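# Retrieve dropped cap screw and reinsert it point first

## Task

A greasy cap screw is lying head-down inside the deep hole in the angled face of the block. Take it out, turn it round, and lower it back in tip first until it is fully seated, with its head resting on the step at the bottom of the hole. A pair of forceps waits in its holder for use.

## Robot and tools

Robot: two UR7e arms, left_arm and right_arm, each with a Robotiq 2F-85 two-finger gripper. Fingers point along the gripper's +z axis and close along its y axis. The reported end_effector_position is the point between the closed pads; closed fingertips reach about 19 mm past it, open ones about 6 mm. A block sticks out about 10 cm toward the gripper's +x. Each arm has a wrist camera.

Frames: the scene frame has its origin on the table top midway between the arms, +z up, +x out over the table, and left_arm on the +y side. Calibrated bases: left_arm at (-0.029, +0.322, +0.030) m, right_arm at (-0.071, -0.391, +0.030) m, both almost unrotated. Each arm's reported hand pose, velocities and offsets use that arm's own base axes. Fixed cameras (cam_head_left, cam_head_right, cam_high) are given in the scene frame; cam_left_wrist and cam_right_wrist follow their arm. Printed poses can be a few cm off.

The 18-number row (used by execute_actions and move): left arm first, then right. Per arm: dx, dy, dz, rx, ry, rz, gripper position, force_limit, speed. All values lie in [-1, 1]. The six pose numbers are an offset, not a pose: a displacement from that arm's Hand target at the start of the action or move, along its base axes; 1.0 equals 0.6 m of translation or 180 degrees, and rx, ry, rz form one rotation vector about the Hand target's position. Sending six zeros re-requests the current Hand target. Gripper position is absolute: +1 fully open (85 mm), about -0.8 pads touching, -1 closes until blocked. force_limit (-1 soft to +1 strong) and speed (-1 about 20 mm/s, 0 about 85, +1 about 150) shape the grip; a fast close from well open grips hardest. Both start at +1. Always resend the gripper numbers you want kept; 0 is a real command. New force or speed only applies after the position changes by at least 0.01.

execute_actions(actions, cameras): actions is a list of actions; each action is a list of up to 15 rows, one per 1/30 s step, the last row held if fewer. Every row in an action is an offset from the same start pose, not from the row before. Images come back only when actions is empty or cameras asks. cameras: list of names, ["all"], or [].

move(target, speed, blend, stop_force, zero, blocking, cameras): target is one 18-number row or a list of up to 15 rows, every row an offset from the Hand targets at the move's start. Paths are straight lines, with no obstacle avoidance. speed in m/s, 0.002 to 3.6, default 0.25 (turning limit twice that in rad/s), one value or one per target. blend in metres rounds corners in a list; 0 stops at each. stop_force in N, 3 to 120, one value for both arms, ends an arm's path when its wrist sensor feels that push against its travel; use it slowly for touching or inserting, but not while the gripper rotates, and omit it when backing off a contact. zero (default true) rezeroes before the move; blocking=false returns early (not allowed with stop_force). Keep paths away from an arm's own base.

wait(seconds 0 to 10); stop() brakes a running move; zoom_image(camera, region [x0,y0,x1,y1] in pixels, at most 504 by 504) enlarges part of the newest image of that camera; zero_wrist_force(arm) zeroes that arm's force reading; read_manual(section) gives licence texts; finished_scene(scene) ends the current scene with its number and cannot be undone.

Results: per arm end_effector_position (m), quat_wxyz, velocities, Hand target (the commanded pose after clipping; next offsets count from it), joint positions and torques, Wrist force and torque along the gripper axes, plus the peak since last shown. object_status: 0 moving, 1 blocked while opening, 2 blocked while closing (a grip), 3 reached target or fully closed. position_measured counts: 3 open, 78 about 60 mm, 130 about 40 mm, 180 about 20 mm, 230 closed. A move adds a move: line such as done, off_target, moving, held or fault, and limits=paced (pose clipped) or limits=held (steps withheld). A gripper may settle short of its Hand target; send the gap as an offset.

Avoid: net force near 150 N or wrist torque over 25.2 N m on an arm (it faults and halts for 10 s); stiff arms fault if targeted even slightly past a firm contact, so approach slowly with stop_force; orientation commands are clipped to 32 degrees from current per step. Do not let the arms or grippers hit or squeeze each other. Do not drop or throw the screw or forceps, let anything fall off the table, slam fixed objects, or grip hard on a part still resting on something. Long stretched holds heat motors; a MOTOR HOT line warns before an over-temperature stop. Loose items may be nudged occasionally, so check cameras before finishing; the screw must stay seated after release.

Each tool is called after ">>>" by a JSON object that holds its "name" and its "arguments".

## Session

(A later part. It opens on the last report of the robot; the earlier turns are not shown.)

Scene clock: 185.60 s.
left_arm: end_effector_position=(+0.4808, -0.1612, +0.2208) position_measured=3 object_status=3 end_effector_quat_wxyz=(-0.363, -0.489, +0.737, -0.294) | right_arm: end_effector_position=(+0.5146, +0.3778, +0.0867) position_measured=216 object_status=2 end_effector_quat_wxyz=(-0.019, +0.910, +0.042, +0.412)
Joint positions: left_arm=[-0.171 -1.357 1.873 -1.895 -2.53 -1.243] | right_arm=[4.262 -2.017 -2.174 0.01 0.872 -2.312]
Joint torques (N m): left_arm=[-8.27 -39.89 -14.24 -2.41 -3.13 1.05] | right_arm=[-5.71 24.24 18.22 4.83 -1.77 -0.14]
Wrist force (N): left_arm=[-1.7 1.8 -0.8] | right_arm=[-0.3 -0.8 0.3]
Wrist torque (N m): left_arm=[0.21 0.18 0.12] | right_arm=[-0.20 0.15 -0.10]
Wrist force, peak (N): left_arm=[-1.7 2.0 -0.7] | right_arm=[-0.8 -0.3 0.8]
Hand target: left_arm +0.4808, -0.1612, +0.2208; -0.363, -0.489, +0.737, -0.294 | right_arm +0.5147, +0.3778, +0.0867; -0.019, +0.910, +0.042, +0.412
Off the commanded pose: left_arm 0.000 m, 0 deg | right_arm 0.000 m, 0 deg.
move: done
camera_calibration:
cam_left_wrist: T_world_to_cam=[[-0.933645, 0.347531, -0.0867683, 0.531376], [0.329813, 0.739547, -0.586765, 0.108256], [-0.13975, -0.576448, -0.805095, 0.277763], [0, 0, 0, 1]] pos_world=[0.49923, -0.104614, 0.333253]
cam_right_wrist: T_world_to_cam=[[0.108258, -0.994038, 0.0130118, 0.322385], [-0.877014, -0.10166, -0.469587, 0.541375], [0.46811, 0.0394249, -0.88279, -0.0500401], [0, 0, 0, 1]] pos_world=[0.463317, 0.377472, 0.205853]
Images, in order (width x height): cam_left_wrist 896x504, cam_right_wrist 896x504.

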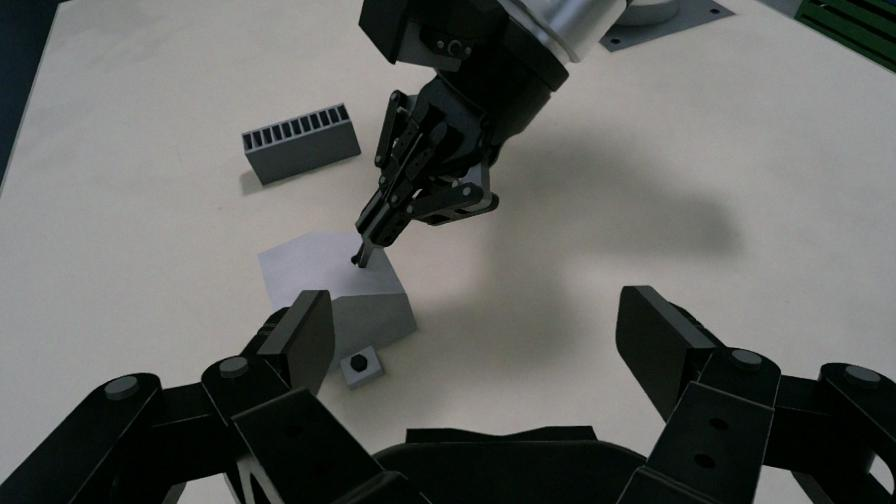

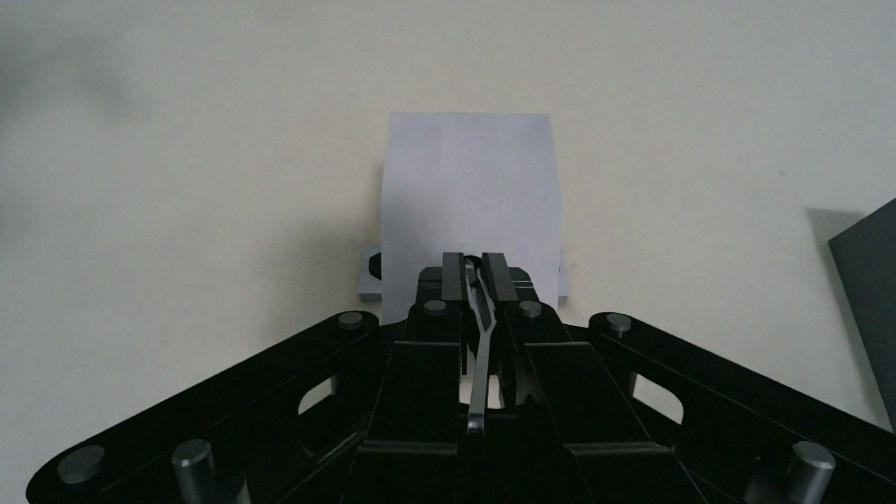

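>>> {"name": "move", "arguments": {"target": [0,0,0,0,0,0,1,1,1,-0.0238,-0.0022,0.0341,0,0,0,-1,0,-1], "speed": 0.03, "cameras": ["cam_left_wrist","cam_right_wrist"]}}

>>> {"name": "zoom_image", "arguments": {"camera": "cam_left_wrist", "region": [320, 150, 440, 290]}}

Scene clock: 190.07 s.
left_arm: end_effector_position=(+0.4808, -0.1612, +0.2208) position_measured=3 object_status=3 end_effector_quat_wxyz=(-0.363, -0.489, +0.737, -0.294) | right_arm: end_effector_position=(+0.5003, +0.3765, +0.1071) position_measured=216 object_status=2 end_effector_quat_wxyz=(-0.019, +0.910, +0.042, +0.412) end_effector_velocity=(+0.001, -0.001, -0.001) end_effector_angular_velocity=(+0.000, -0.002, -0.002)
Joint positions: left_arm=[-0.171 -1.357 1.873 -1.895 -2.53 -1.243] | right_arm=[4.289 -1.945 -2.198 -0.059 0.859 -2.282]
Joint velocities: left_arm=[within noise] | right_arm=[-0.002 -0.003 -0.001 0.007 -0.001 -0.002]
Joint torques (N m): left_arm=[-8.06 -40.87 -14.5 -2.41 -3.01 1] | right_arm=[-9.21 24.07 24.9 4.63 -0.58 -2.21]
Wrist force (N): left_arm=[-1.4 1.5 -0.6] | right_arm=[-0.3 -0.7 0.1]
Wrist torque (N m): left_arm=[0.17 0.14 0.12] | right_arm=[-0.18 0.12 -0.09]
Wrist force, peak (N): left_arm=[-1.6 1.9 -0.9] | right_arm=[-1.2 0.1 1.1]
Hand target: left_arm +0.4808, -0.1612, +0.2208; -0.363, -0.489, +0.737, -0.294 | right_arm +0.5005, +0.3765, +0.1072; -0.019, +0.910, +0.042, +0.412
Off the commanded pose: left_arm 0.000 m, 0 deg | right_arm 0.000 m, 0 deg.
move: done
camera_calibration:
cam_left_wrist: T_world_to_cam=[[-0.933645, 0.347531, -0.0867683, 0.531376], [0.329813, 0.739547, -0.586765, 0.108256], [-0.13975, -0.576448, -0.805095, 0.277763], [0, 0, 0, 1]] pos_world=[0.49923, -0.104614, 0.333253]
cam_right_wrist: T_world_to_cam=[[0.108174, -0.994047, 0.0129791, 0.322325], [-0.876983, -0.101567, -0.469665, 0.538239], [0.468188, 0.0394231, -0.882749, -0.025326], [0, 0, 0, 1]] pos_world=[0.449017, 0.376072, 0.226252]
Images, in order (width x height): cam_left_wrist 896x504, cam_right_wrist 896x504.

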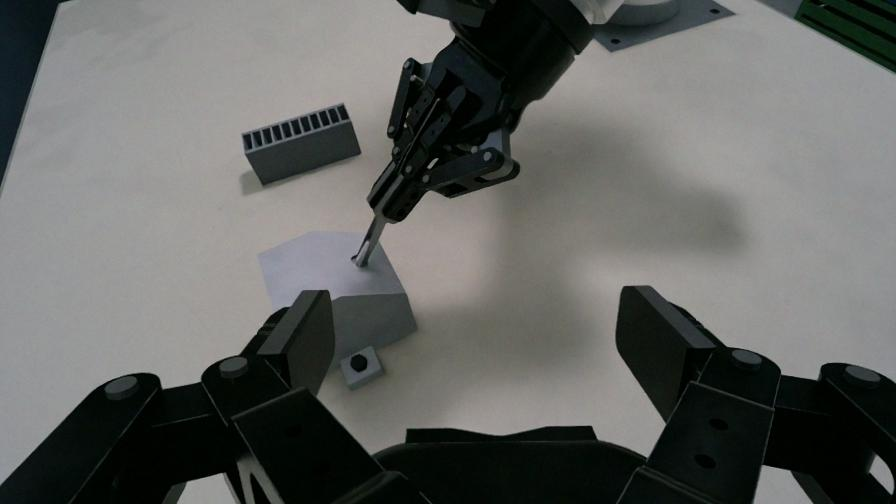

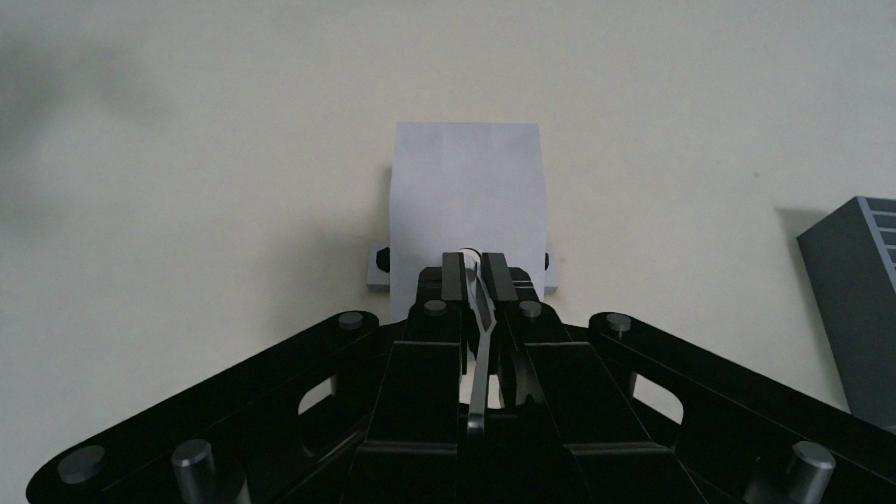

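Scaled by 3.600 from the camera's 896x504 image, which has a finer 1280x720 frame.

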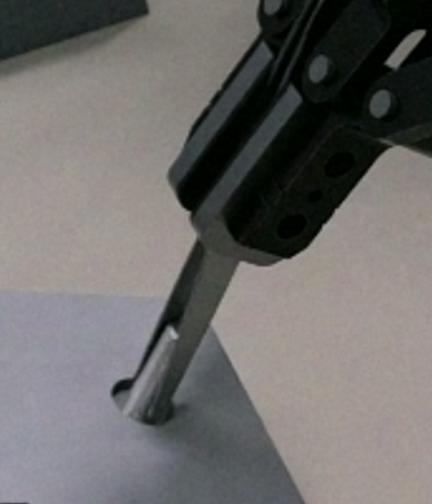

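>>> {"name": "move", "arguments": {"target": [0,0,0,0,0,0,1,1,1,-0.038,-0.0035,0.0546,0,0,0,-1,0,-1], "speed": 0.04, "cameras": ["cam_left_wrist"]}}

>>> {"name": "zoom_image", "arguments": {"camera": "cam_left_wrist", "region": [320, 130, 460, 290]}}

Scene clock: 194.60 s.
left_arm: end_effector_position=(+0.4808, -0.1612, +0.2208) position_measured=3 object_status=3 end_effector_quat_wxyz=(-0.363, -0.489, +0.737, -0.294) | right_arm: end_effector_position=(+0.4776, +0.3744, +0.1399) position_measured=216 object_status=2 end_effector_quat_wxyz=(-0.019, +0.910, +0.042, +0.412)
Joint positions: left_arm=[-0.171 -1.357 1.873 -1.895 -2.53 -1.243] | right_arm=[4.334 -1.827 -2.225 -0.184 0.837 -2.229]
Joint torques (N m): left_arm=[-7.99 -41.05 -14.94 -2.28 -3.05 0.99] | right_arm=[-13.03 18.84 25.68 4.67 0.44 -2.63]
Wrist force (N): left_arm=[-1.3 2.0 -0.8] | right_arm=[-0.5 -0.4 0.1]
Wrist torque (N m): left_arm=[0.25 0.12 0.12] | right_arm=[-0.13 0.15 -0.05]
Wrist force, peak (N): left_arm=[-1.5 2.1 -0.7] | right_arm=[-1.2 -0.9 0.9]
Hand target: left_arm +0.4808, -0.1612, +0.2208; -0.363, -0.489, +0.737, -0.294 | right_arm +0.4777, +0.3744, +0.1399; -0.019, +0.910, +0.042, +0.412
Off the commanded pose: left_arm 0.000 m, 0 deg | right_arm 0.000 m, 0 deg.
move: done
camera_calibration:
cam_left_wrist: T_world_to_cam=[[-0.933645, 0.347531, -0.0867683, 0.531376], [0.329813, 0.739547, -0.586765, 0.108256], [-0.13975, -0.576448, -0.805095, 0.277763], [0, 0, 0, 1]] pos_world=[0.49923, -0.104614, 0.333253]
Images, in order (width x height): cam_left_wrist 896x504.

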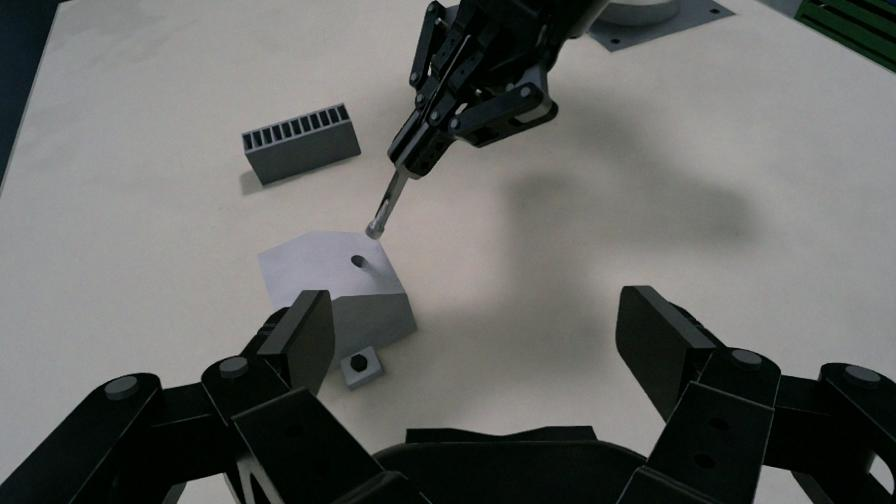

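Scaled by 3.150 from the camera's 896x504 image, which has a finer 1280x720 frame.

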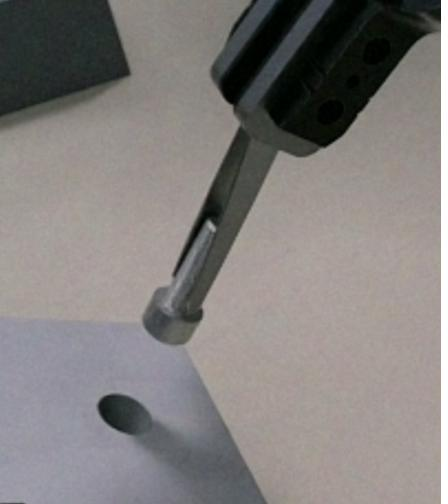

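>>> {"name": "move", "arguments": {"target": [-0.035,0.052,0.0985,-0.1792,-0.1244,0.0239,1,1,1,0,0,0.217,0,0,0,-1,0,-1], "speed": 0.15}}

>>> {"name": "move", "arguments": {"target": [0,0,0,-0.021,-0.4972,-0.0499,1,1,1,0,0,0,0,0,0,-1,0,-1], "speed": 0.4}}

>>> {"name": "move", "arguments": {"target": [0,0,0,-0.021,-0.4972,-0.0499,1,1,1,0,0,0,0,0,0,-1,0,-1], "speed": 0.4, "cameras": ["cam_left_wrist","cam_high"]}}

Scene clock: 219.63 s.
left_arm: end_effector_position=(+0.4801, -0.1603, +0.2226) position_measured=3 object_status=3 end_effector_quat_wxyz=(-0.362, -0.485, +0.736, -0.304) | right_arm: end_effector_position=(+0.4777, +0.3745, +0.1515) position_measured=216 object_status=2 end_effector_quat_wxyz=(-0.019, +0.910, +0.042, +0.412)
Joint positions: left_arm=[-0.165 -1.361 1.882 -1.905 -2.544 -1.232] | right_arm=[4.333 -1.801 -2.215 -0.219 0.837 -2.229]
Joint torques (N m): left_arm=[-9.54 -25.59 -32.62 -1.33 0.21 -1.58] | right_arm=[-4.62 24.43 6.62 3.89 -0.29 2.58]
Wrist force (N): left_arm=[-1.3 1.8 -0.6] | right_arm=[-0.4 -0.7 0.0]
Wrist torque (N m): left_arm=[0.21 0.12 0.05] | right_arm=[-0.18 0.14 -0.02]
Wrist force, peak (N): left_arm=[-1.1 2.9 -1.7] | right_arm=[-1.6 -0.5 0.8]
Hand target: left_arm +0.4801, -0.1604, +0.2226; -0.362, -0.485, +0.736, -0.304 (not the last commanded pose) | right_arm +0.4777, +0.3744, +0.1514; -0.019, +0.910, +0.042, +0.412 (not the last commanded pose)
Off the commanded pose: left_arm 0.068 m, 38 deg | right_arm 0.119 m, 0 deg.
move: held (left_arm; a check stopped the path), off_target (right_arm; braked when a check withheld steps of left_arm); limits=held
pose unreachable (left arm): on one or more control steps of this call, first in action 0 (counted from 0), this arm could not follow its commanded pose, so it was not sent that pose on those steps. It may still have moved: this result reports where it is.
cause: moving toward the commanded pose would bring two parts of the arm too close to each other (its gripper and another part of the arm, with joints 4 (wrist 1) to 6 (wrist 3) between them, 3 mm apart when it was first held).

Scene clock: 222.17 s.
left_arm: end_effector_position=(+0.4800, -0.1604, +0.2226) position_measured=3 object_status=3 end_effector_quat_wxyz=(+0.225, -0.066, +0.800, -0.552) end_effector_velocity=(+0.000, +0.000, +0.001) end_effector_angular_velocity=(-0.001, -0.007, +0.000) | right_arm: end_effector_position=(+0.4777, +0.3744, +0.1514) position_measured=216 object_status=2 end_effector_quat_wxyz=(-0.019, +0.910, +0.042, +0.412)
Joint positions: left_arm=[-0.207 -1.232 2.371 -3.831 -2.413 -0.921] | right_arm=[4.334 -1.801 -2.216 -0.219 0.837 -2.229]
Joint velocities: left_arm=[0.001 0 0 -0.006 0 0.001] | right_arm=[within noise]
Joint torques (N m): left_arm=[10.48 -23.89 -22.64 -4.1 0.87 1.48] | right_arm=[9.22 28.01 6.44 1.59 -3.17 2.68]
Wrist force (N): left_arm=[-0.2 2.5 -1.9] | right_arm=[-0.5 -0.7 0.1]
Wrist torque (N m): left_arm=[0.16 0.27 -0.18] | right_arm=[-0.18 0.16 -0.03]
Wrist force, peak (N): left_arm=[-0.5 2.9 -1.4] | right_arm=[-0.6 -0.8 0.3]
Hand target: left_arm +0.4801, -0.1604, +0.2226; +0.225, -0.066, +0.800, -0.552 | right_arm +0.4777, +0.3744, +0.1514; -0.019, +0.910, +0.042, +0.412
Off the commanded pose: left_arm 0.000 m, 0 deg | right_arm 0.000 m, 0 deg.
move: done

Scene clock: 223.10 s.
left_arm: end_effector_position=(+0.4795, -0.1602, +0.2223) position_measured=3 object_status=3 end_effector_quat_wxyz=(+0.337, +0.032, +0.754, -0.562) | right_arm: end_effector_position=(+0.4777, +0.3744, +0.1514) position_measured=216 object_status=2 end_effector_quat_wxyz=(-0.019, +0.910, +0.042, +0.412)
Joint positions: left_arm=[-0.2 -1.074 2.349 -4.2 -2.432 -0.823] | right_arm=[4.334 -1.801 -2.216 -0.219 0.837 -2.229]
Joint torques (N m): left_arm=[-1.42 -36.26 1.69 -1.63 1.53 -1.52] | right_arm=[8.7 27.5 6.32 1.57 -3.25 2.61]
Wrist force (N): left_arm=[0.4 2.0 -2.5] | right_arm=[-0.6 -0.6 0.0]
Wrist torque (N m): left_arm=[0.08 0.22 -0.25] | right_arm=[-0.17 0.18 -0.03]
Wrist force, peak (N): left_arm=[1.9 3.6 -1.9] | right_arm=[-0.5 -0.9 0.1]
Hand target: left_arm +0.4795, -0.1603, +0.2223; +0.337, +0.032, +0.754, -0.562 (not the last commanded pose) | right_arm +0.4777, +0.3744, +0.1514; -0.019, +0.910, +0.042, +0.412
Off the commanded pose: left_arm 0.001 m, 72 deg | right_arm 0.000 m, 0 deg.
move: held (left_arm; a check stopped the path); limits=held
pose unreachable (left arm): on one or more control steps of this call, first in action 0 (counted from 0), this arm could not follow its commanded pose, so it was not sent that pose on those steps. It may still have moved: this result reports where it is.
cause: moving toward the commanded pose would bring two parts of the arm too close to each other (its gripper and another part of the arm, with joints 4 (wrist 1) to 6 (wrist 3) between them, 7 mm apart when it was first held).
camera_calibration:
cam_left_wrist: T_world_to_cam=[[0.434179, 0.362881, -0.824504, 0.040605], [0.566907, 0.601235, 0.563146, -0.282652], [0.700075, -0.711923, 0.0553237, -0.336268], [0, 0, 0, 1]] pos_world=[0.37802, -0.0841915, 0.211257]
Images, in order (width x height): cam_high 896x504, cam_left_wrist 896x504.

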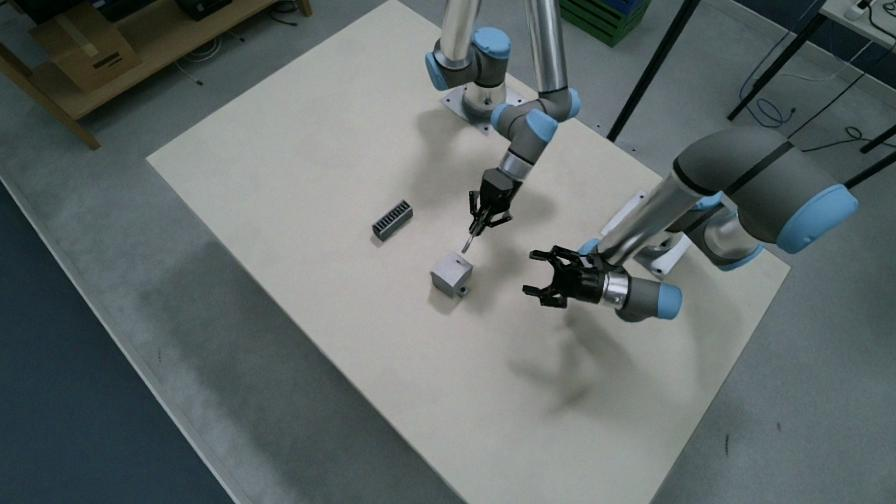

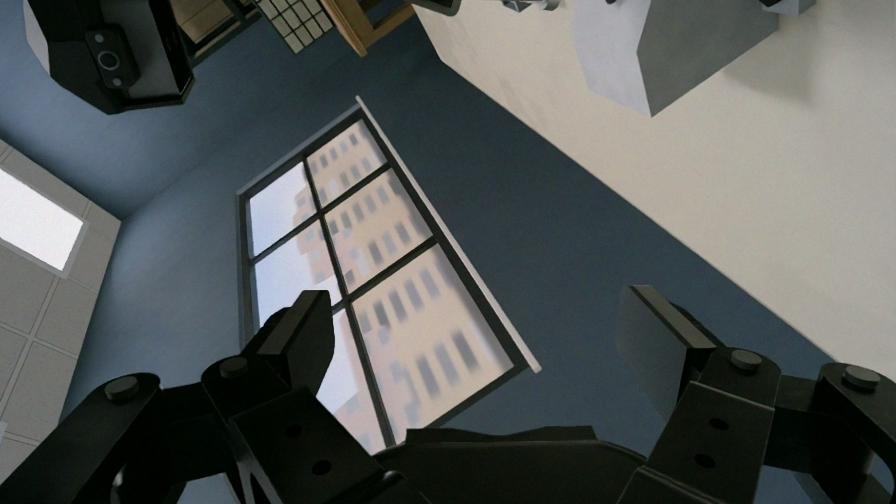

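>>> {"name": "move", "arguments": {"target": [-0.133,-0.05,0.08,0.1442,-0.4848,0.0182,1,1,1,0,0,0.198,0,0,0,-1,0,-1], "speed": 0.25, "cameras": ["cam_left_wrist","cam_high"]}}

Scene clock: 234.77 s.
left_arm: end_effector_position=(+0.3997, -0.1903, +0.2702) position_measured=3 object_status=3 end_effector_quat_wxyz=(+0.760, +0.456, +0.413, -0.210) | right_arm: end_effector_position=(+0.4777, +0.3745, +0.2703) position_measured=216 object_status=2 end_effector_quat_wxyz=(-0.019, +0.910, +0.042, +0.412)
Joint positions: left_arm=[-0.367 -0.933 2.412 -4.947 -2.282 0.347] | right_arm=[4.334 -1.587 -2.069 -0.579 0.837 -2.229]
Joint torques (N m): left_arm=[-1.1 -39.39 8.38 -0.37 2.07 1.08] | right_arm=[-8.7 14.25 11.19 4.28 -2.77 2.38]
Wrist force (N): left_arm=[1.3 -2.1 -3.0] | right_arm=[-0.5 -0.6 0.2]
Wrist torque (N m): left_arm=[-0.48 -0.02 -0.31] | right_arm=[-0.16 0.16 -0.04]
Wrist force, peak (N): left_arm=[1.2 -2.2 -3.1] | right_arm=[-1.1 -0.6 0.7]
Hand target: left_arm +0.3997, -0.1903, +0.2703; +0.760, +0.456, +0.413, -0.210 | right_arm +0.4777, +0.3744, +0.2702; -0.019, +0.910, +0.042, +0.412
Off the commanded pose: left_arm 0.000 m, 0 deg | right_arm 0.000 m, 0 deg.
move: done
camera_calibration:
cam_left_wrist: T_world_to_cam=[[0.694844, 0.490918, 0.525539, -0.319007], [-0.686049, 0.233295, 0.689137, 0.150422], [0.215704, -0.839388, 0.498898, -0.255018], [0, 0, 0, 1]] pos_world=[0.379866, -0.0925451, 0.191217]
Images, in order (width x height): cam_high 896x504, cam_left_wrist 896x504.

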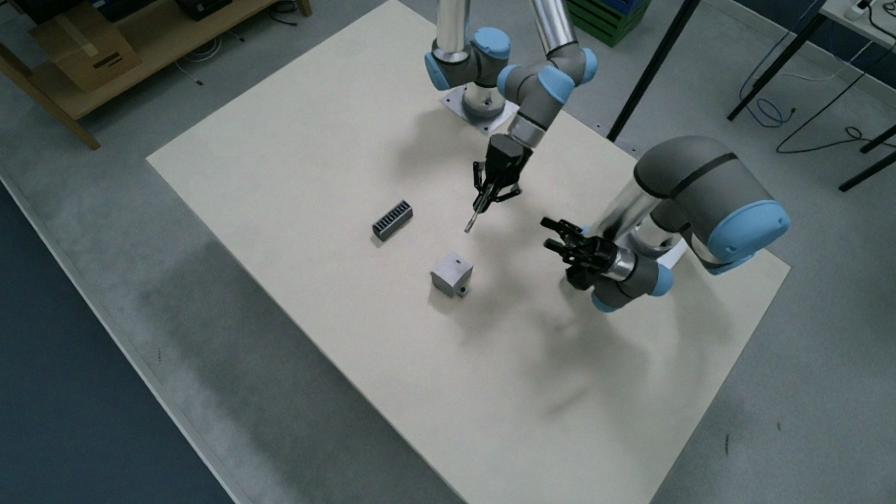

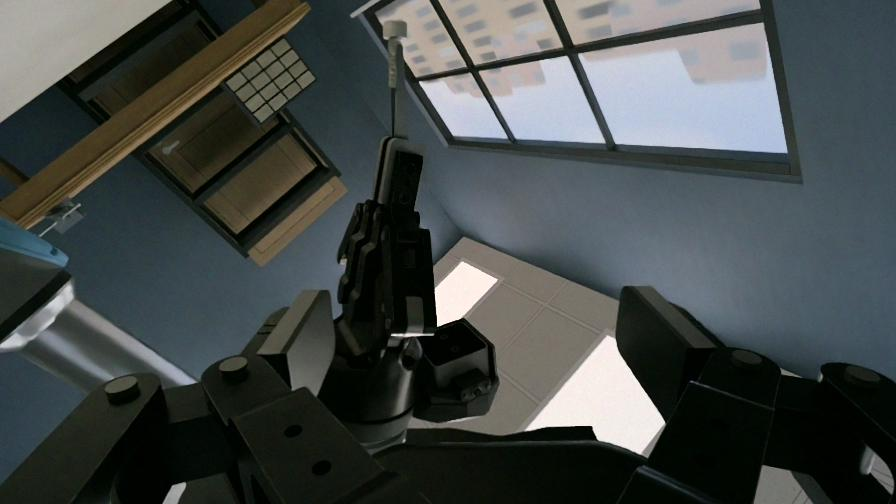

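>>> {"name": "zoom_image", "arguments": {"camera": "cam_left_wrist", "region": [340, 0, 460, 140]}}

Scaled by 3.600 from the camera's 896x504 image, which has a finer 1280x720 frame.

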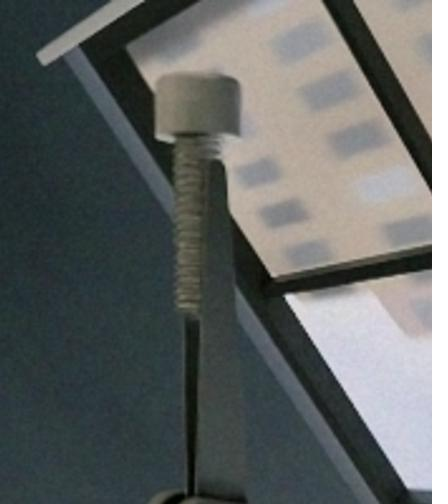

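>>> {"name": "move", "arguments": {"target": [0.1255,-0.1495,-0.1412,0,0,0,0.3,0,0,0,0,0,0,0,0,-1,0,-1], "speed": 0.15, "cameras": ["cam_left_wrist"]}}

>>> {"name": "zoom_image", "arguments": {"camera": "cam_left_wrist", "region": [400, 200, 560, 360]}}

Scene clock: 246.90 s.
left_arm: end_effector_position=(+0.4696, -0.2744, +0.1908) position_measured=91 object_status=3 end_effector_quat_wxyz=(+0.759, +0.456, +0.413, -0.210) | right_arm: end_effector_position=(+0.4777, +0.3744, +0.2702) position_measured=216 object_status=2 end_effector_quat_wxyz=(-0.019, +0.910, +0.042, +0.412)
Joint positions: left_arm=[-0.521 -0.663 2.159 -4.927 -2.135 0.406] | right_arm=[4.334 -1.588 -2.07 -0.579 0.837 -2.229]
Joint torques (N m): left_arm=[0.85 -38.24 -6.11 -0.92 0.43 0.11] | right_arm=[0.76 14.28 11.52 2.86 -1.85 2.39]
Wrist force (N): left_arm=[1.5 -1.9 -2.9] | right_arm=[-0.4 -0.5 0.1]
Wrist torque (N m): left_arm=[-0.45 -0.07 -0.35] | right_arm=[-0.13 0.15 -0.03]
Wrist force, peak (N): left_arm=[6.0 -4.2 1.2] | right_arm=[-0.6 -0.9 0.2]
Hand target: left_arm +0.4696, -0.2744, +0.1908; +0.759, +0.456, +0.413, -0.210 (not the last commanded pose) | right_arm +0.4777, +0.3744, +0.2702; -0.019, +0.910, +0.042, +0.412
Tool commands: left_gripper/position=+0.301961 left_gripper/force_limit=+0.003922 left_gripper/speed=+0.003922 right_gripper/position=-1.0 right_gripper/force_limit=+0.0 right_gripper/speed=-1.0
Off the commanded pose: left_arm 0.009 m, 0 deg | right_arm 0.000 m, 0 deg.
FORCE FAULT: contact force on the left arm reached its limit, and that arm stopped. The contact can be on any part of that arm, not only on its tool. That arm's remaining commands of this call were not run. That arm is still stopped at the end of this call. That arm stays stopped for about 10 more seconds. Until then a move that you send moves the other arm only, and its call returns only when the move has ended. Once the stop has ended, the next robot result says so. If the stop ends while you think or write, that arm runs what you send next, counted from a new Hand target: where the arm stands when the stop ends. While its stop runs, that arm takes no new command, but its gripper still runs the gripper command that each later call begins with. Until it ends, the stop uses up actions while you think or wait. An arm that is not stopped still takes commands.
move: fault (left_arm)
camera_calibration:
cam_left_wrist: T_world_to_cam=[[0.695503, 0.490027, 0.525499, -0.285109], [-0.685473, 0.23325, 0.689725, 0.272338], [0.215412, -0.839921, 0.498126, -0.300787], [0, 0, 0, 1]] pos_world=[0.449767, -0.176449, 0.111816]
Images, in order (width x height): cam_left_wrist 896x504.

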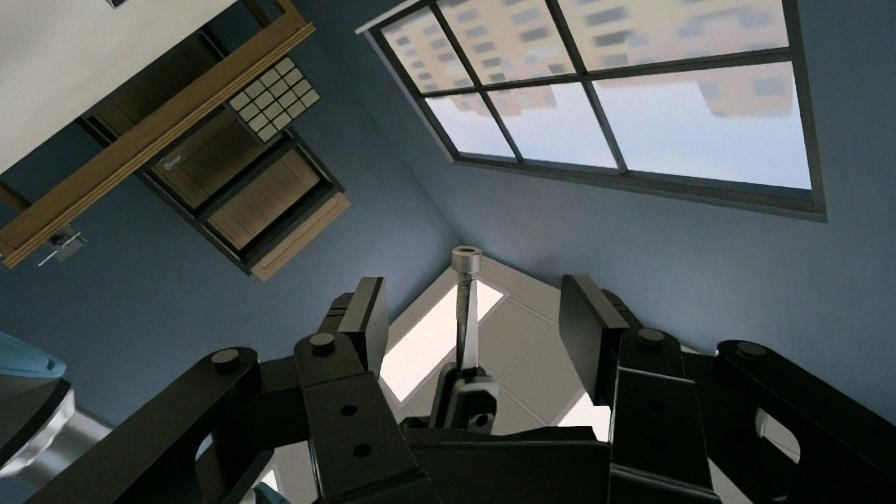

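Scaled by 3.150 from the camera's 896x504 image, which has a finer 1280x720 frame.

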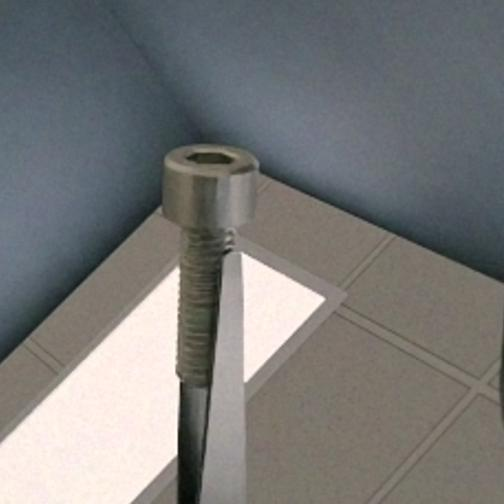

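>>> {"name": "move", "arguments": {"target": [0,0,0,0,0,0,0.3,0,0,0,0,0.18,0,0,0,-1,0,-1], "speed": 0.06}}

>>> {"name": "wait", "arguments": {"seconds": 8}}

Scene clock: 259.93 s.
left_arm: end_effector_position=(+0.4696, -0.2744, +0.1908) position_measured=91 object_status=3 end_effector_quat_wxyz=(+0.759, +0.456, +0.413, -0.210) | right_arm: end_effector_position=(+0.4777, +0.3744, +0.3784) position_measured=216 object_status=2 end_effector_quat_wxyz=(-0.019, +0.910, +0.042, +0.412)
Joint positions: left_arm=[-0.521 -0.663 2.159 -4.927 -2.135 0.406] | right_arm=[4.334 -1.489 -1.868 -0.878 0.837 -2.229]
Joint torques (N m): left_arm=[0.86 -39.03 -2.78 -1.18 0.28 0.13] | right_arm=[-3.54 12.69 14.16 4.64 -0.25 2.64]
Wrist force (N): left_arm=[1.5 -1.8 -2.9] | right_arm=[-0.4 -0.9 0.3]
Wrist torque (N m): left_arm=[-0.44 -0.06 -0.35] | right_arm=[-0.19 0.15 -0.02]
Wrist force, peak (N): left_arm=[1.5 -2.1 -3.1] | right_arm=[-1.4 -0.7 0.9]
Hand target: left_arm +0.4696, -0.2744, +0.1908; +0.759, +0.456, +0.413, -0.210 | right_arm +0.4777, +0.3744, +0.3782; -0.019, +0.910, +0.042, +0.412
Off the commanded pose: left_arm 0.000 m, 0 deg | right_arm 0.000 m, 0 deg.
FORCE FAULT, CONTINUED: the left arm's stop, for the force fault that an earlier result reported, is over. The rest of the stop counts as 19 of the actions that you can send in this scene. The stop ended before this call began, so that arm ran this call's commands, counted from a new Hand target: where the arm stood when the stop ended. During its stop the left arm's controller moved it back a little.
move: done

Scene clock: 267.93 s.
left_arm: end_effector_position=(+0.4696, -0.2744, +0.1908) position_measured=91 object_status=3 end_effector_quat_wxyz=(+0.759, +0.456, +0.413, -0.210) | right_arm: end_effector_position=(+0.4777, +0.3744, +0.3782) position_measured=216 object_status=2 end_effector_quat_wxyz=(-0.019, +0.910, +0.042, +0.412)
Joint positions: left_arm=[-0.521 -0.663 2.159 -4.927 -2.135 0.406] | right_arm=[4.334 -1.489 -1.868 -0.878 0.837 -2.229]
Joint torques (N m): left_arm=[0.18 -37.74 -2.9 -1.44 0.35 0.07] | right_arm=[-3.4 11.64 14.03 1.62 0.46 2.67]
Wrist force (N): left_arm=[1.3 -1.8 -2.9] | right_arm=[-0.6 -0.8 -0.1]
Wrist torque (N m): left_arm=[-0.44 -0.04 -0.35] | right_arm=[-0.18 0.19 -0.03]
Wrist force, peak (N): left_arm=[1.6 -2.0 -3.1] | right_arm=[-0.4 -1.0 0.5]
Hand target: left_arm +0.4696, -0.2744, +0.1908; +0.759, +0.456, +0.413, -0.210 | right_arm +0.4777, +0.3744, +0.3782; -0.019, +0.910, +0.042, +0.412
Tool commands: left_gripper/position=+0.3 left_gripper/force_limit=+0.0 left_gripper/speed=+0.0 right_gripper/position=-1.0 right_gripper/force_limit=+0.0 right_gripper/speed=-1.0
Off the commanded pose: left_arm 0.000 m, 0 deg | right_arm 0.000 m, 0 deg.
wait: 8.00 s; at rest by 0.17 s

>>> {"name": "move", "arguments": {"target": [0.009,-0.0093,0.1713,0,0,0,0.3,0,0,0,0,0,0,0,0,-1,0,-1], "speed": 0.12, "cameras": ["cam_left_wrist"]}}

>>> {"name": "zoom_image", "arguments": {"camera": "cam_left_wrist", "region": [400, 200, 560, 360]}}

Scene clock: 275.73 s.
left_arm: end_effector_position=(+0.4749, -0.2799, +0.2935) position_measured=91 object_status=3 end_effector_quat_wxyz=(+0.759, +0.456, +0.413, -0.210) | right_arm: end_effector_position=(+0.4777, +0.3744, +0.3782) position_measured=216 object_status=2 end_effector_quat_wxyz=(-0.019, +0.910, +0.042, +0.412)
Joint positions: left_arm=[-0.527 -0.949 2.2 -4.681 -2.129 0.408] | right_arm=[4.334 -1.489 -1.868 -0.878 0.837 -2.229]
Joint torques (N m): left_arm=[1.5 -43.44 -19.8 0.05 -1.15 0.3] | right_arm=[-3.13 12.34 14.21 2.81 0.37 2.14]
Wrist force (N): left_arm=[1.2 -1.8 -2.9] | right_arm=[-0.3 -0.5 0.3]
Wrist torque (N m): left_arm=[-0.42 0.00 -0.40] | right_arm=[-0.14 0.14 -0.03]
Wrist force, peak (N): left_arm=[2.9 -2.7 -3.4] | right_arm=[-0.8 -0.8 0.3]
Hand target: left_arm +0.4750, -0.2799, +0.2936; +0.759, +0.456, +0.413, -0.210 | right_arm +0.4777, +0.3744, +0.3782; -0.019, +0.910, +0.042, +0.412
Off the commanded pose: left_arm 0.000 m, 0 deg | right_arm 0.000 m, 0 deg.
move: done
camera_calibration:
cam_left_wrist: T_world_to_cam=[[0.695515, 0.489983, 0.525524, -0.340039], [-0.685458, 0.233192, 0.68976, 0.206417], [0.215423, -0.839963, 0.498051, -0.357787], [0, 0, 0, 1]] pos_world=[0.455068, -0.182049, 0.214516]
Images, in order (width x height): cam_left_wrist 896x504.

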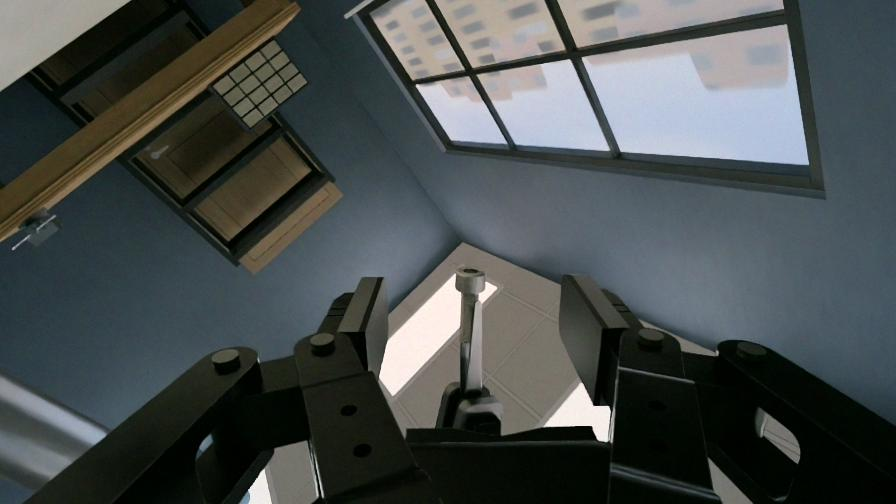

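Scaled by 3.150 from the camera's 896x504 image, which has a finer 1280x720 frame.

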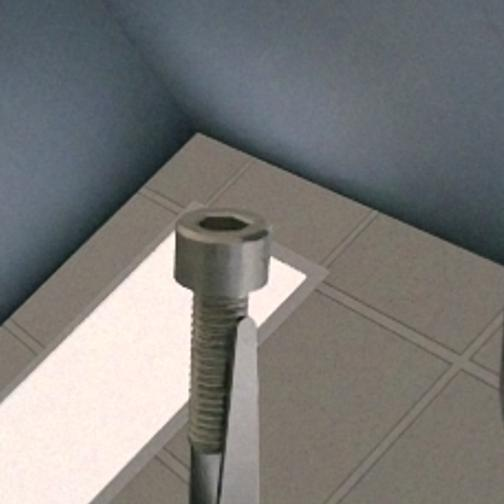

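>>> {"name": "move", "arguments": {"target": [0.0455,-0.0878,0.0282,0,0,0,-0.2,-0.5,-0.5,0,0,0,0,0,0,-1,0,-1], "speed": 0.05}}

>>> {"name": "move", "arguments": {"target": [0,0,0,0,0,0,-0.45,-0.7,-1,0,0,0,0,0,0,-1,0,-1]}}

>>> {"name": "wait", "arguments": {"seconds": 0.6, "cameras": ["cam_left_wrist"]}}

>>> {"name": "zoom_image", "arguments": {"camera": "cam_left_wrist", "region": [340, 240, 600, 500]}}

Scene clock: 282.33 s.
left_arm: end_effector_position=(+0.5023, -0.3327, +0.3106) position_measured=154 object_status=3 end_effector_quat_wxyz=(+0.759, +0.456, +0.413, -0.210) end_effector_velocity=(-0.002, +0.001, -0.001) end_effector_angular_velocity=(+0.000, -0.001, -0.003) | right_arm: end_effector_position=(+0.4777, +0.3744, +0.3782) position_measured=216 object_status=2 end_effector_quat_wxyz=(-0.019, +0.910, +0.042, +0.412)
Joint positions: left_arm=[-0.609 -0.952 2.092 -4.558 -2.051 0.435] | right_arm=[4.334 -1.489 -1.868 -0.878 0.837 -2.229]
Joint velocities: left_arm=[0.001 0 0.004 -0.006 -0.004 -0.001] | right_arm=[within noise]
Joint torques (N m): left_arm=[11.23 -31.88 1.21 -2.59 -1.61 -1.08] | right_arm=[-3.68 13.66 14.07 4.14 0.06 0.71]
Wrist force (N): left_arm=[0.8 -2.1 -3.0] | right_arm=[-0.5 -0.6 0.2]
Wrist torque (N m): left_arm=[-0.49 0.08 -0.41] | right_arm=[-0.16 0.17 -0.03]
Wrist force, peak (N): left_arm=[1.5 -1.8 -3.7] | right_arm=[-0.8 -0.8 0.2]
Hand target: left_arm +0.5023, -0.3326, +0.3105; +0.759, +0.456, +0.413, -0.210 | right_arm +0.4777, +0.3744, +0.3782; -0.019, +0.910, +0.042, +0.412
Off the commanded pose: left_arm 0.000 m, 0 deg | right_arm 0.000 m, 0 deg.
move: done

Scene clock: 283.20 s.
left_arm: end_effector_position=(+0.5023, -0.3326, +0.3105) position_measured=186 object_status=0 end_effector_quat_wxyz=(+0.759, +0.456, +0.413, -0.210) | right_arm: end_effector_position=(+0.4777, +0.3744, +0.3782) position_measured=216 object_status=2 end_effector_quat_wxyz=(-0.019, +0.910, +0.042, +0.412)
Joint positions: left_arm=[-0.609 -0.952 2.093 -4.558 -2.051 0.435] | right_arm=[4.334 -1.489 -1.868 -0.878 0.837 -2.229]
Joint torques (N m): left_arm=[11.05 -33.89 0.07 -0.71 -1.56 -1.67] | right_arm=[-3.45 12.98 13.68 4.12 0.02 0.44]
Wrist force (N): left_arm=[1.1 -2.2 -2.7] | right_arm=[-0.6 -0.6 0.1]
Wrist torque (N m): left_arm=[-0.49 0.04 -0.40] | right_arm=[-0.15 0.19 -0.03]
Wrist force, peak (N): left_arm=[1.1 -2.2 -3.1] | right_arm=[-0.7 -0.9 0.2]
Hand target: left_arm +0.5023, -0.3326, +0.3105; +0.759, +0.456, +0.413, -0.210 | right_arm +0.4777, +0.3744, +0.3782; -0.019, +0.910, +0.042, +0.412
Off the commanded pose: left_arm 0.000 m, 0 deg | right_arm 0.000 m, 0 deg.
move: done

Scene clock: 283.80 s.
left_arm: end_effector_position=(+0.5023, -0.3326, +0.3105) position_measured=186 object_status=3 end_effector_quat_wxyz=(+0.759, +0.456, +0.413, -0.210) | right_arm: end_effector_position=(+0.4777, +0.3744, +0.3782) position_measured=216 object_status=2 end_effector_quat_wxyz=(-0.019, +0.910, +0.042, +0.412)
Joint positions: left_arm=[-0.609 -0.952 2.093 -4.558 -2.051 0.435] | right_arm=[4.334 -1.489 -1.868 -0.878 0.837 -2.229]
Joint torques (N m): left_arm=[10.34 -34.99 -1.03 -0.67 -1.4 -1.8] | right_arm=[-3.45 13.41 14.88 4.16 -0.07 0.15]
Wrist force (N): left_arm=[1.2 -2.0 -2.9] | right_arm=[-0.6 -0.7 0.3]
Wrist torque (N m): left_arm=[-0.46 0.02 -0.40] | right_arm=[-0.15 0.18 -0.03]
Wrist force, peak (N): left_arm=[1.1 -2.1 -3.0] | right_arm=[-0.6 -0.8 0.2]
Hand target: left_arm +0.5023, -0.3326, +0.3105; +0.759, +0.456, +0.413, -0.210 | right_arm +0.4777, +0.3744, +0.3782; -0.019, +0.910, +0.042, +0.412
Tool commands: left_gripper/position=-0.45 left_gripper/force_limit=-0.7 left_gripper/speed=-1.0 right_gripper/position=-1.0 right_gripper/force_limit=+0.0 right_gripper/speed=-1.0
Off the commanded pose: left_arm 0.000 m, 0 deg | right_arm 0.000 m, 0 deg.
wait: 0.60 s; at rest by 0.17 s
camera_calibration:
cam_left_wrist: T_world_to_cam=[[0.695503, 0.490027, 0.525499, -0.342186], [-0.685473, 0.23325, 0.689725, 0.225791], [0.215412, -0.839921, 0.498126, -0.416424], [0, 0, 0, 1]] pos_world=[0.482467, -0.234749, 0.231516]
Images, in order (width x height): cam_left_wrist 896x504.

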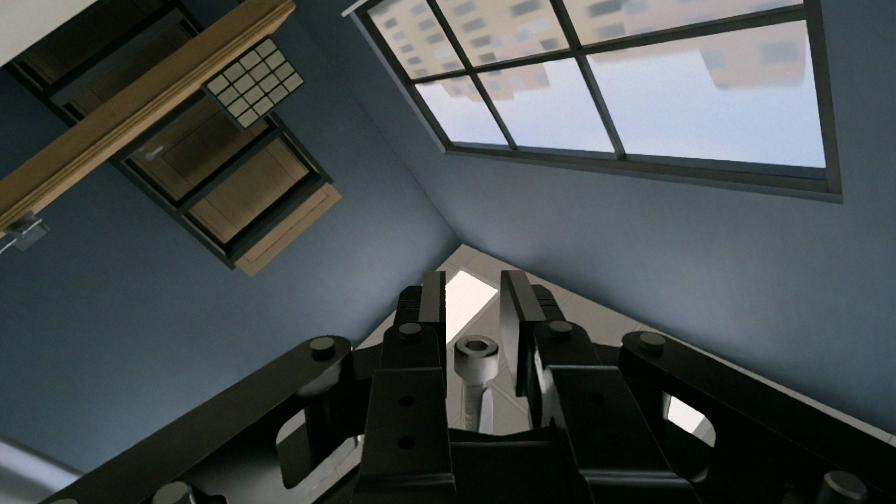

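Scaled by 1.938 from the camera's 896x504 image, which has a finer 1280x720 frame.

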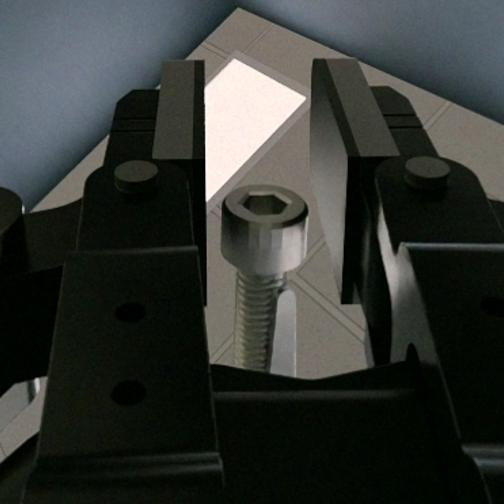

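>>> {"name": "move", "arguments": {"target": [-0.001,0,0.0014,0,0,0,-0.45,-0.7,-1,0,0,0,0,0,0,-1,0,-1], "speed": 0.03}}

>>> {"name": "move", "arguments": {"target": [0,0,0,0,0,0,-1,-0.7,-1,0,0,0,0,0,0,-1,0,-1]}}

>>> {"name": "wait", "arguments": {"seconds": 0.7, "cameras": ["cam_left_wrist"]}}

>>> {"name": "zoom_image", "arguments": {"camera": "cam_left_wrist", "region": [340, 240, 600, 500]}}

Scene clock: 291.20 s.
left_arm: end_effector_position=(+0.5017, -0.3326, +0.3114) position_measured=186 object_status=3 end_effector_quat_wxyz=(+0.759, +0.456, +0.413, -0.210) | right_arm: end_effector_position=(+0.4777, +0.3744, +0.3782) position_measured=216 object_status=2 end_effector_quat_wxyz=(-0.019, +0.910, +0.042, +0.412)
Joint positions: left_arm=[-0.61 -0.955 2.094 -4.557 -2.05 0.435] | right_arm=[4.334 -1.489 -1.868 -0.878 0.837 -2.229]
Joint torques (N m): left_arm=[-10.56 -41.9 -3.02 -0.22 1.72 1.83] | right_arm=[-3.15 13.45 14.49 4.14 -0.36 -1.08]
Wrist force (N): left_arm=[1.2 -2.1 -3.1] | right_arm=[-0.6 -0.9 -0.1]
Wrist torque (N m): left_arm=[-0.49 0.02 -0.41] | right_arm=[-0.19 0.18 -0.03]
Wrist force, peak (N): left_arm=[1.2 -2.1 -3.1] | right_arm=[-0.5 -1.0 0.1]
Hand target: left_arm +0.5017, -0.3326, +0.3114; +0.759, +0.456, +0.413, -0.210 | right_arm +0.4777, +0.3744, +0.3782; -0.019, +0.910, +0.042, +0.412
Off the commanded pose: left_arm 0.000 m, 0 deg | right_arm 0.000 m, 0 deg.
move: done

Scene clock: 291.73 s.
left_arm: end_effector_position=(+0.5017, -0.3326, +0.3114) position_measured=200 object_status=0 end_effector_quat_wxyz=(+0.759, +0.456, +0.413, -0.210) | right_arm: end_effector_position=(+0.4777, +0.3744, +0.3782) position_measured=216 object_status=2 end_effector_quat_wxyz=(-0.019, +0.910, +0.042, +0.412)
Joint positions: left_arm=[-0.61 -0.955 2.094 -4.557 -2.05 0.435] | right_arm=[4.334 -1.489 -1.868 -0.878 0.837 -2.229]
Joint torques (N m): left_arm=[-10.61 -33.68 -9.32 -1.17 1.32 1.26] | right_arm=[-3.82 14.11 13.79 4.12 -0.48 -1.13]
Wrist force (N): left_arm=[1.2 -2.3 -3.1] | right_arm=[-0.1 -0.7 0.0]
Wrist torque (N m): left_arm=[-0.47 0.04 -0.40] | right_arm=[-0.19 0.17 -0.03]
Wrist force, peak (N): left_arm=[1.2 -2.3 -3.1] | right_arm=[-0.5 -0.7 0.4]
Hand target: left_arm +0.5017, -0.3326, +0.3114; +0.759, +0.456, +0.413, -0.210 | right_arm +0.4777, +0.3744, +0.3782; -0.019, +0.910, +0.042, +0.412
Off the commanded pose: left_arm 0.000 m, 0 deg | right_arm 0.000 m, 0 deg.
move: done

Scene clock: 292.43 s.
left_arm: end_effector_position=(+0.5017, -0.3326, +0.3113) position_measured=200 object_status=2 end_effector_quat_wxyz=(+0.759, +0.456, +0.413, -0.210) | right_arm: end_effector_position=(+0.4777, +0.3744, +0.3782) position_measured=216 object_status=2 end_effector_quat_wxyz=(-0.019, +0.910, +0.042, +0.412)
Joint positions: left_arm=[-0.61 -0.955 2.094 -4.557 -2.05 0.435] | right_arm=[4.334 -1.489 -1.868 -0.878 0.837 -2.229]
Joint torques (N m): left_arm=[-9.39 -31.55 -15.65 -1.8 0.46 1.31] | right_arm=[-3.71 14.47 14.42 4.15 -0.47 -1.39]
Wrist force (N): left_arm=[1.2 -2.4 -3.0] | right_arm=[-0.1 -0.7 0.0]
Wrist torque (N m): left_arm=[-0.49 0.03 -0.40] | right_arm=[-0.18 0.16 -0.04]
Wrist force, peak (N): left_arm=[1.1 -2.6 -3.1] | right_arm=[0.0 -0.8 0.3]
Hand target: left_arm +0.5017, -0.3326, +0.3114; +0.759, +0.456, +0.413, -0.210 | right_arm +0.4777, +0.3744, +0.3782; -0.019, +0.910, +0.042, +0.412
Tool commands: left_gripper/position=-1.0 left_gripper/force_limit=-0.7 left_gripper/speed=-1.0 right_gripper/position=-1.0 right_gripper/force_limit=+0.0 right_gripper/speed=-1.0
Off the commanded pose: left_arm 0.000 m, 0 deg | right_arm 0.000 m, 0 deg.
wait: 0.70 s; at rest by 0.17 s
camera_calibration:
cam_left_wrist: T_world_to_cam=[[0.695503, 0.490027, 0.525499, -0.342242], [-0.685473, 0.23325, 0.689725, 0.224759], [0.215412, -0.839921, 0.498126, -0.416743], [0, 0, 0, 1]] pos_world=[0.481867, -0.234749, 0.232416]
Images, in order (width x height): cam_left_wrist 896x504.

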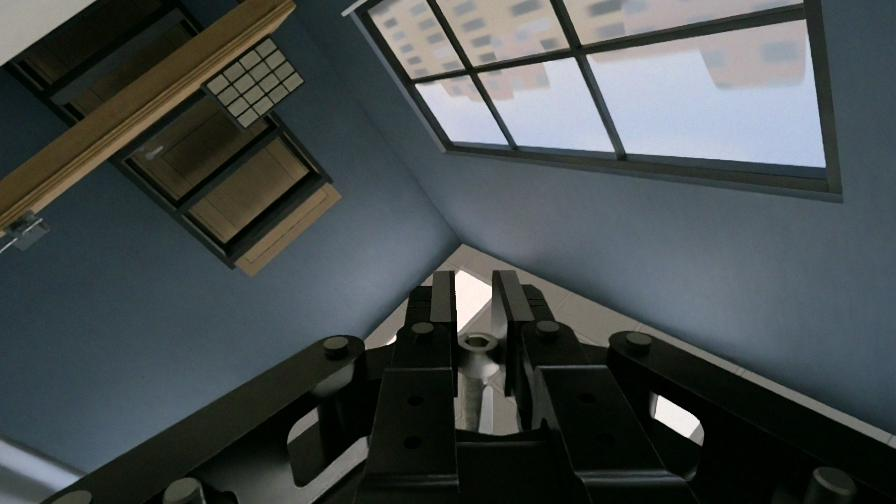

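Scaled by 1.938 from the camera's 896x504 image, which has a finer 1280x720 frame.

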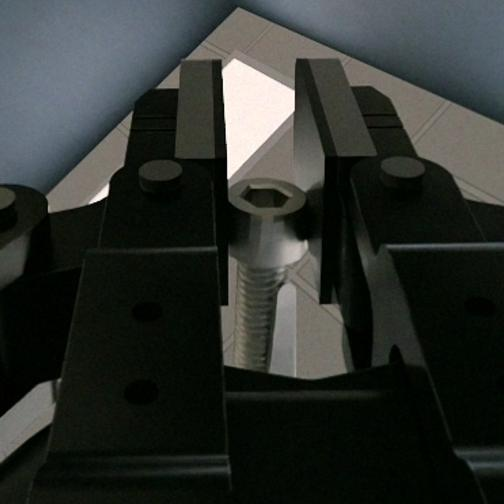

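>>> {"name": "move", "arguments": {"target": [0,0,0,0,0,0,-1,-0.7,-1,0,0,0,0,0,0,-0.57,0,-1]}}

>>> {"name": "wait", "arguments": {"seconds": 0.5, "cameras": ["cam_left_wrist"]}}

>>> {"name": "zoom_image", "arguments": {"camera": "cam_left_wrist", "region": [340, 240, 600, 500]}}

Scene clock: 296.30 s.
left_arm: end_effector_position=(+0.5017, -0.3326, +0.3114) position_measured=200 object_status=2 end_effector_quat_wxyz=(+0.759, +0.456, +0.413, -0.210) | right_arm: end_effector_position=(+0.4777, +0.3744, +0.3782) position_measured=201 object_status=0 end_effector_quat_wxyz=(-0.019, +0.910, +0.042, +0.412)
Joint positions: left_arm=[-0.61 -0.955 2.094 -4.557 -2.05 0.435] | right_arm=[4.334 -1.489 -1.868 -0.878 0.837 -2.229]
Joint torques (N m): left_arm=[-8.22 -31.68 -21.05 -1.96 -1 1.25] | right_arm=[-3.03 15.31 15.74 4.17 -0.63 -2.18]
Wrist force (N): left_arm=[1.1 -2.3 -2.8] | right_arm=[-0.2 -0.8 0.0]
Wrist torque (N m): left_arm=[-0.49 0.06 -0.40] | right_arm=[-0.19 0.14 -0.03]
Wrist force, peak (N): left_arm=[2.7 -2.6 -2.6] | right_arm=[0.8 -0.7 -1.6]
Hand target: left_arm +0.5017, -0.3326, +0.3114; +0.759, +0.456, +0.413, -0.210 | right_arm +0.4777, +0.3744, +0.3782; -0.019, +0.910, +0.042, +0.412
Off the commanded pose: left_arm 0.000 m, 0 deg | right_arm 0.000 m, 0 deg.
move: done

Scene clock: 296.80 s.
left_arm: end_effector_position=(+0.5017, -0.3326, +0.3114) position_measured=200 object_status=2 end_effector_quat_wxyz=(+0.759, +0.456, +0.413, -0.210) | right_arm: end_effector_position=(+0.4777, +0.3744, +0.3782) position_measured=201 object_status=3 end_effector_quat_wxyz=(-0.019, +0.910, +0.042, +0.412)
Joint positions: left_arm=[-0.61 -0.955 2.094 -4.557 -2.05 0.435] | right_arm=[4.334 -1.489 -1.868 -0.878 0.837 -2.229]
Joint torques (N m): left_arm=[-8.42 -30.46 -19.95 -2.04 -0.91 1.29] | right_arm=[-3.79 14.97 15.62 4.19 -0.64 -2.13]
Wrist force (N): left_arm=[1.3 -2.3 -3.0] | right_arm=[-0.4 -0.8 0.1]
Wrist torque (N m): left_arm=[-0.49 0.03 -0.40] | right_arm=[-0.17 0.18 -0.03]
Wrist force, peak (N): left_arm=[1.3 -2.3 -3.0] | right_arm=[-0.4 -0.9 0.1]
Hand target: left_arm +0.5017, -0.3326, +0.3114; +0.759, +0.456, +0.413, -0.210 | right_arm +0.4777, +0.3744, +0.3782; -0.019, +0.910, +0.042, +0.412
Tool commands: left_gripper/position=-1.0 left_gripper/force_limit=-0.7 left_gripper/speed=-1.0 right_gripper/position=-0.57 right_gripper/force_limit=+0.0 right_gripper/speed=-1.0
Off the commanded pose: left_arm 0.000 m, 0 deg | right_arm 0.000 m, 0 deg.
wait: 0.50 s; at rest by 0.17 s
camera_calibration:
cam_left_wrist: T_world_to_cam=[[0.695456, 0.490043, 0.525546, -0.342226], [-0.685521, 0.233215, 0.68969, 0.224782], [0.215412, -0.839922, 0.498126, -0.416743], [0, 0, 0, 1]] pos_world=[0.481867, -0.234749, 0.232416]
Images, in order (width x height): cam_left_wrist 896x504.

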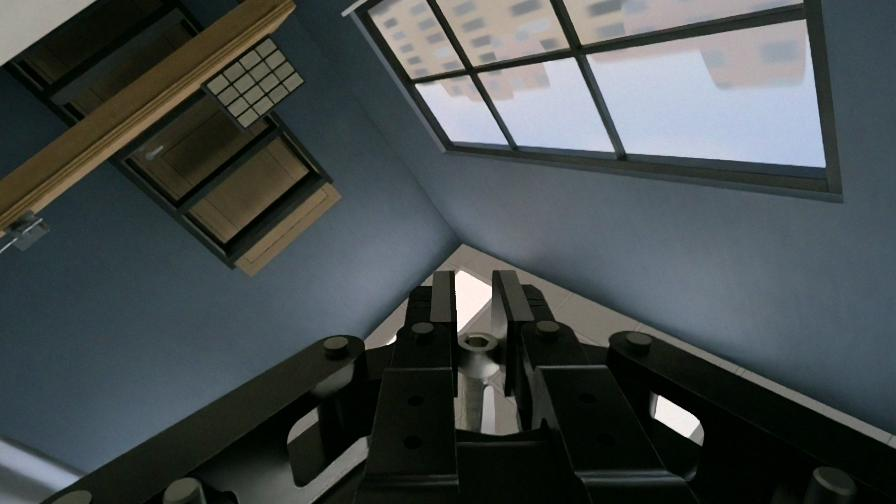

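Scaled by 1.938 from the camera's 896x504 image, which has a finer 1280x720 frame.

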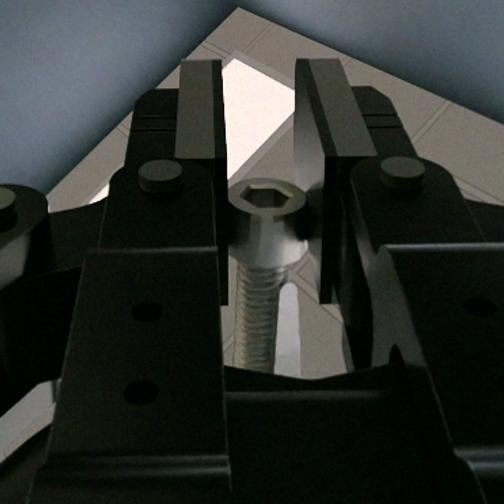

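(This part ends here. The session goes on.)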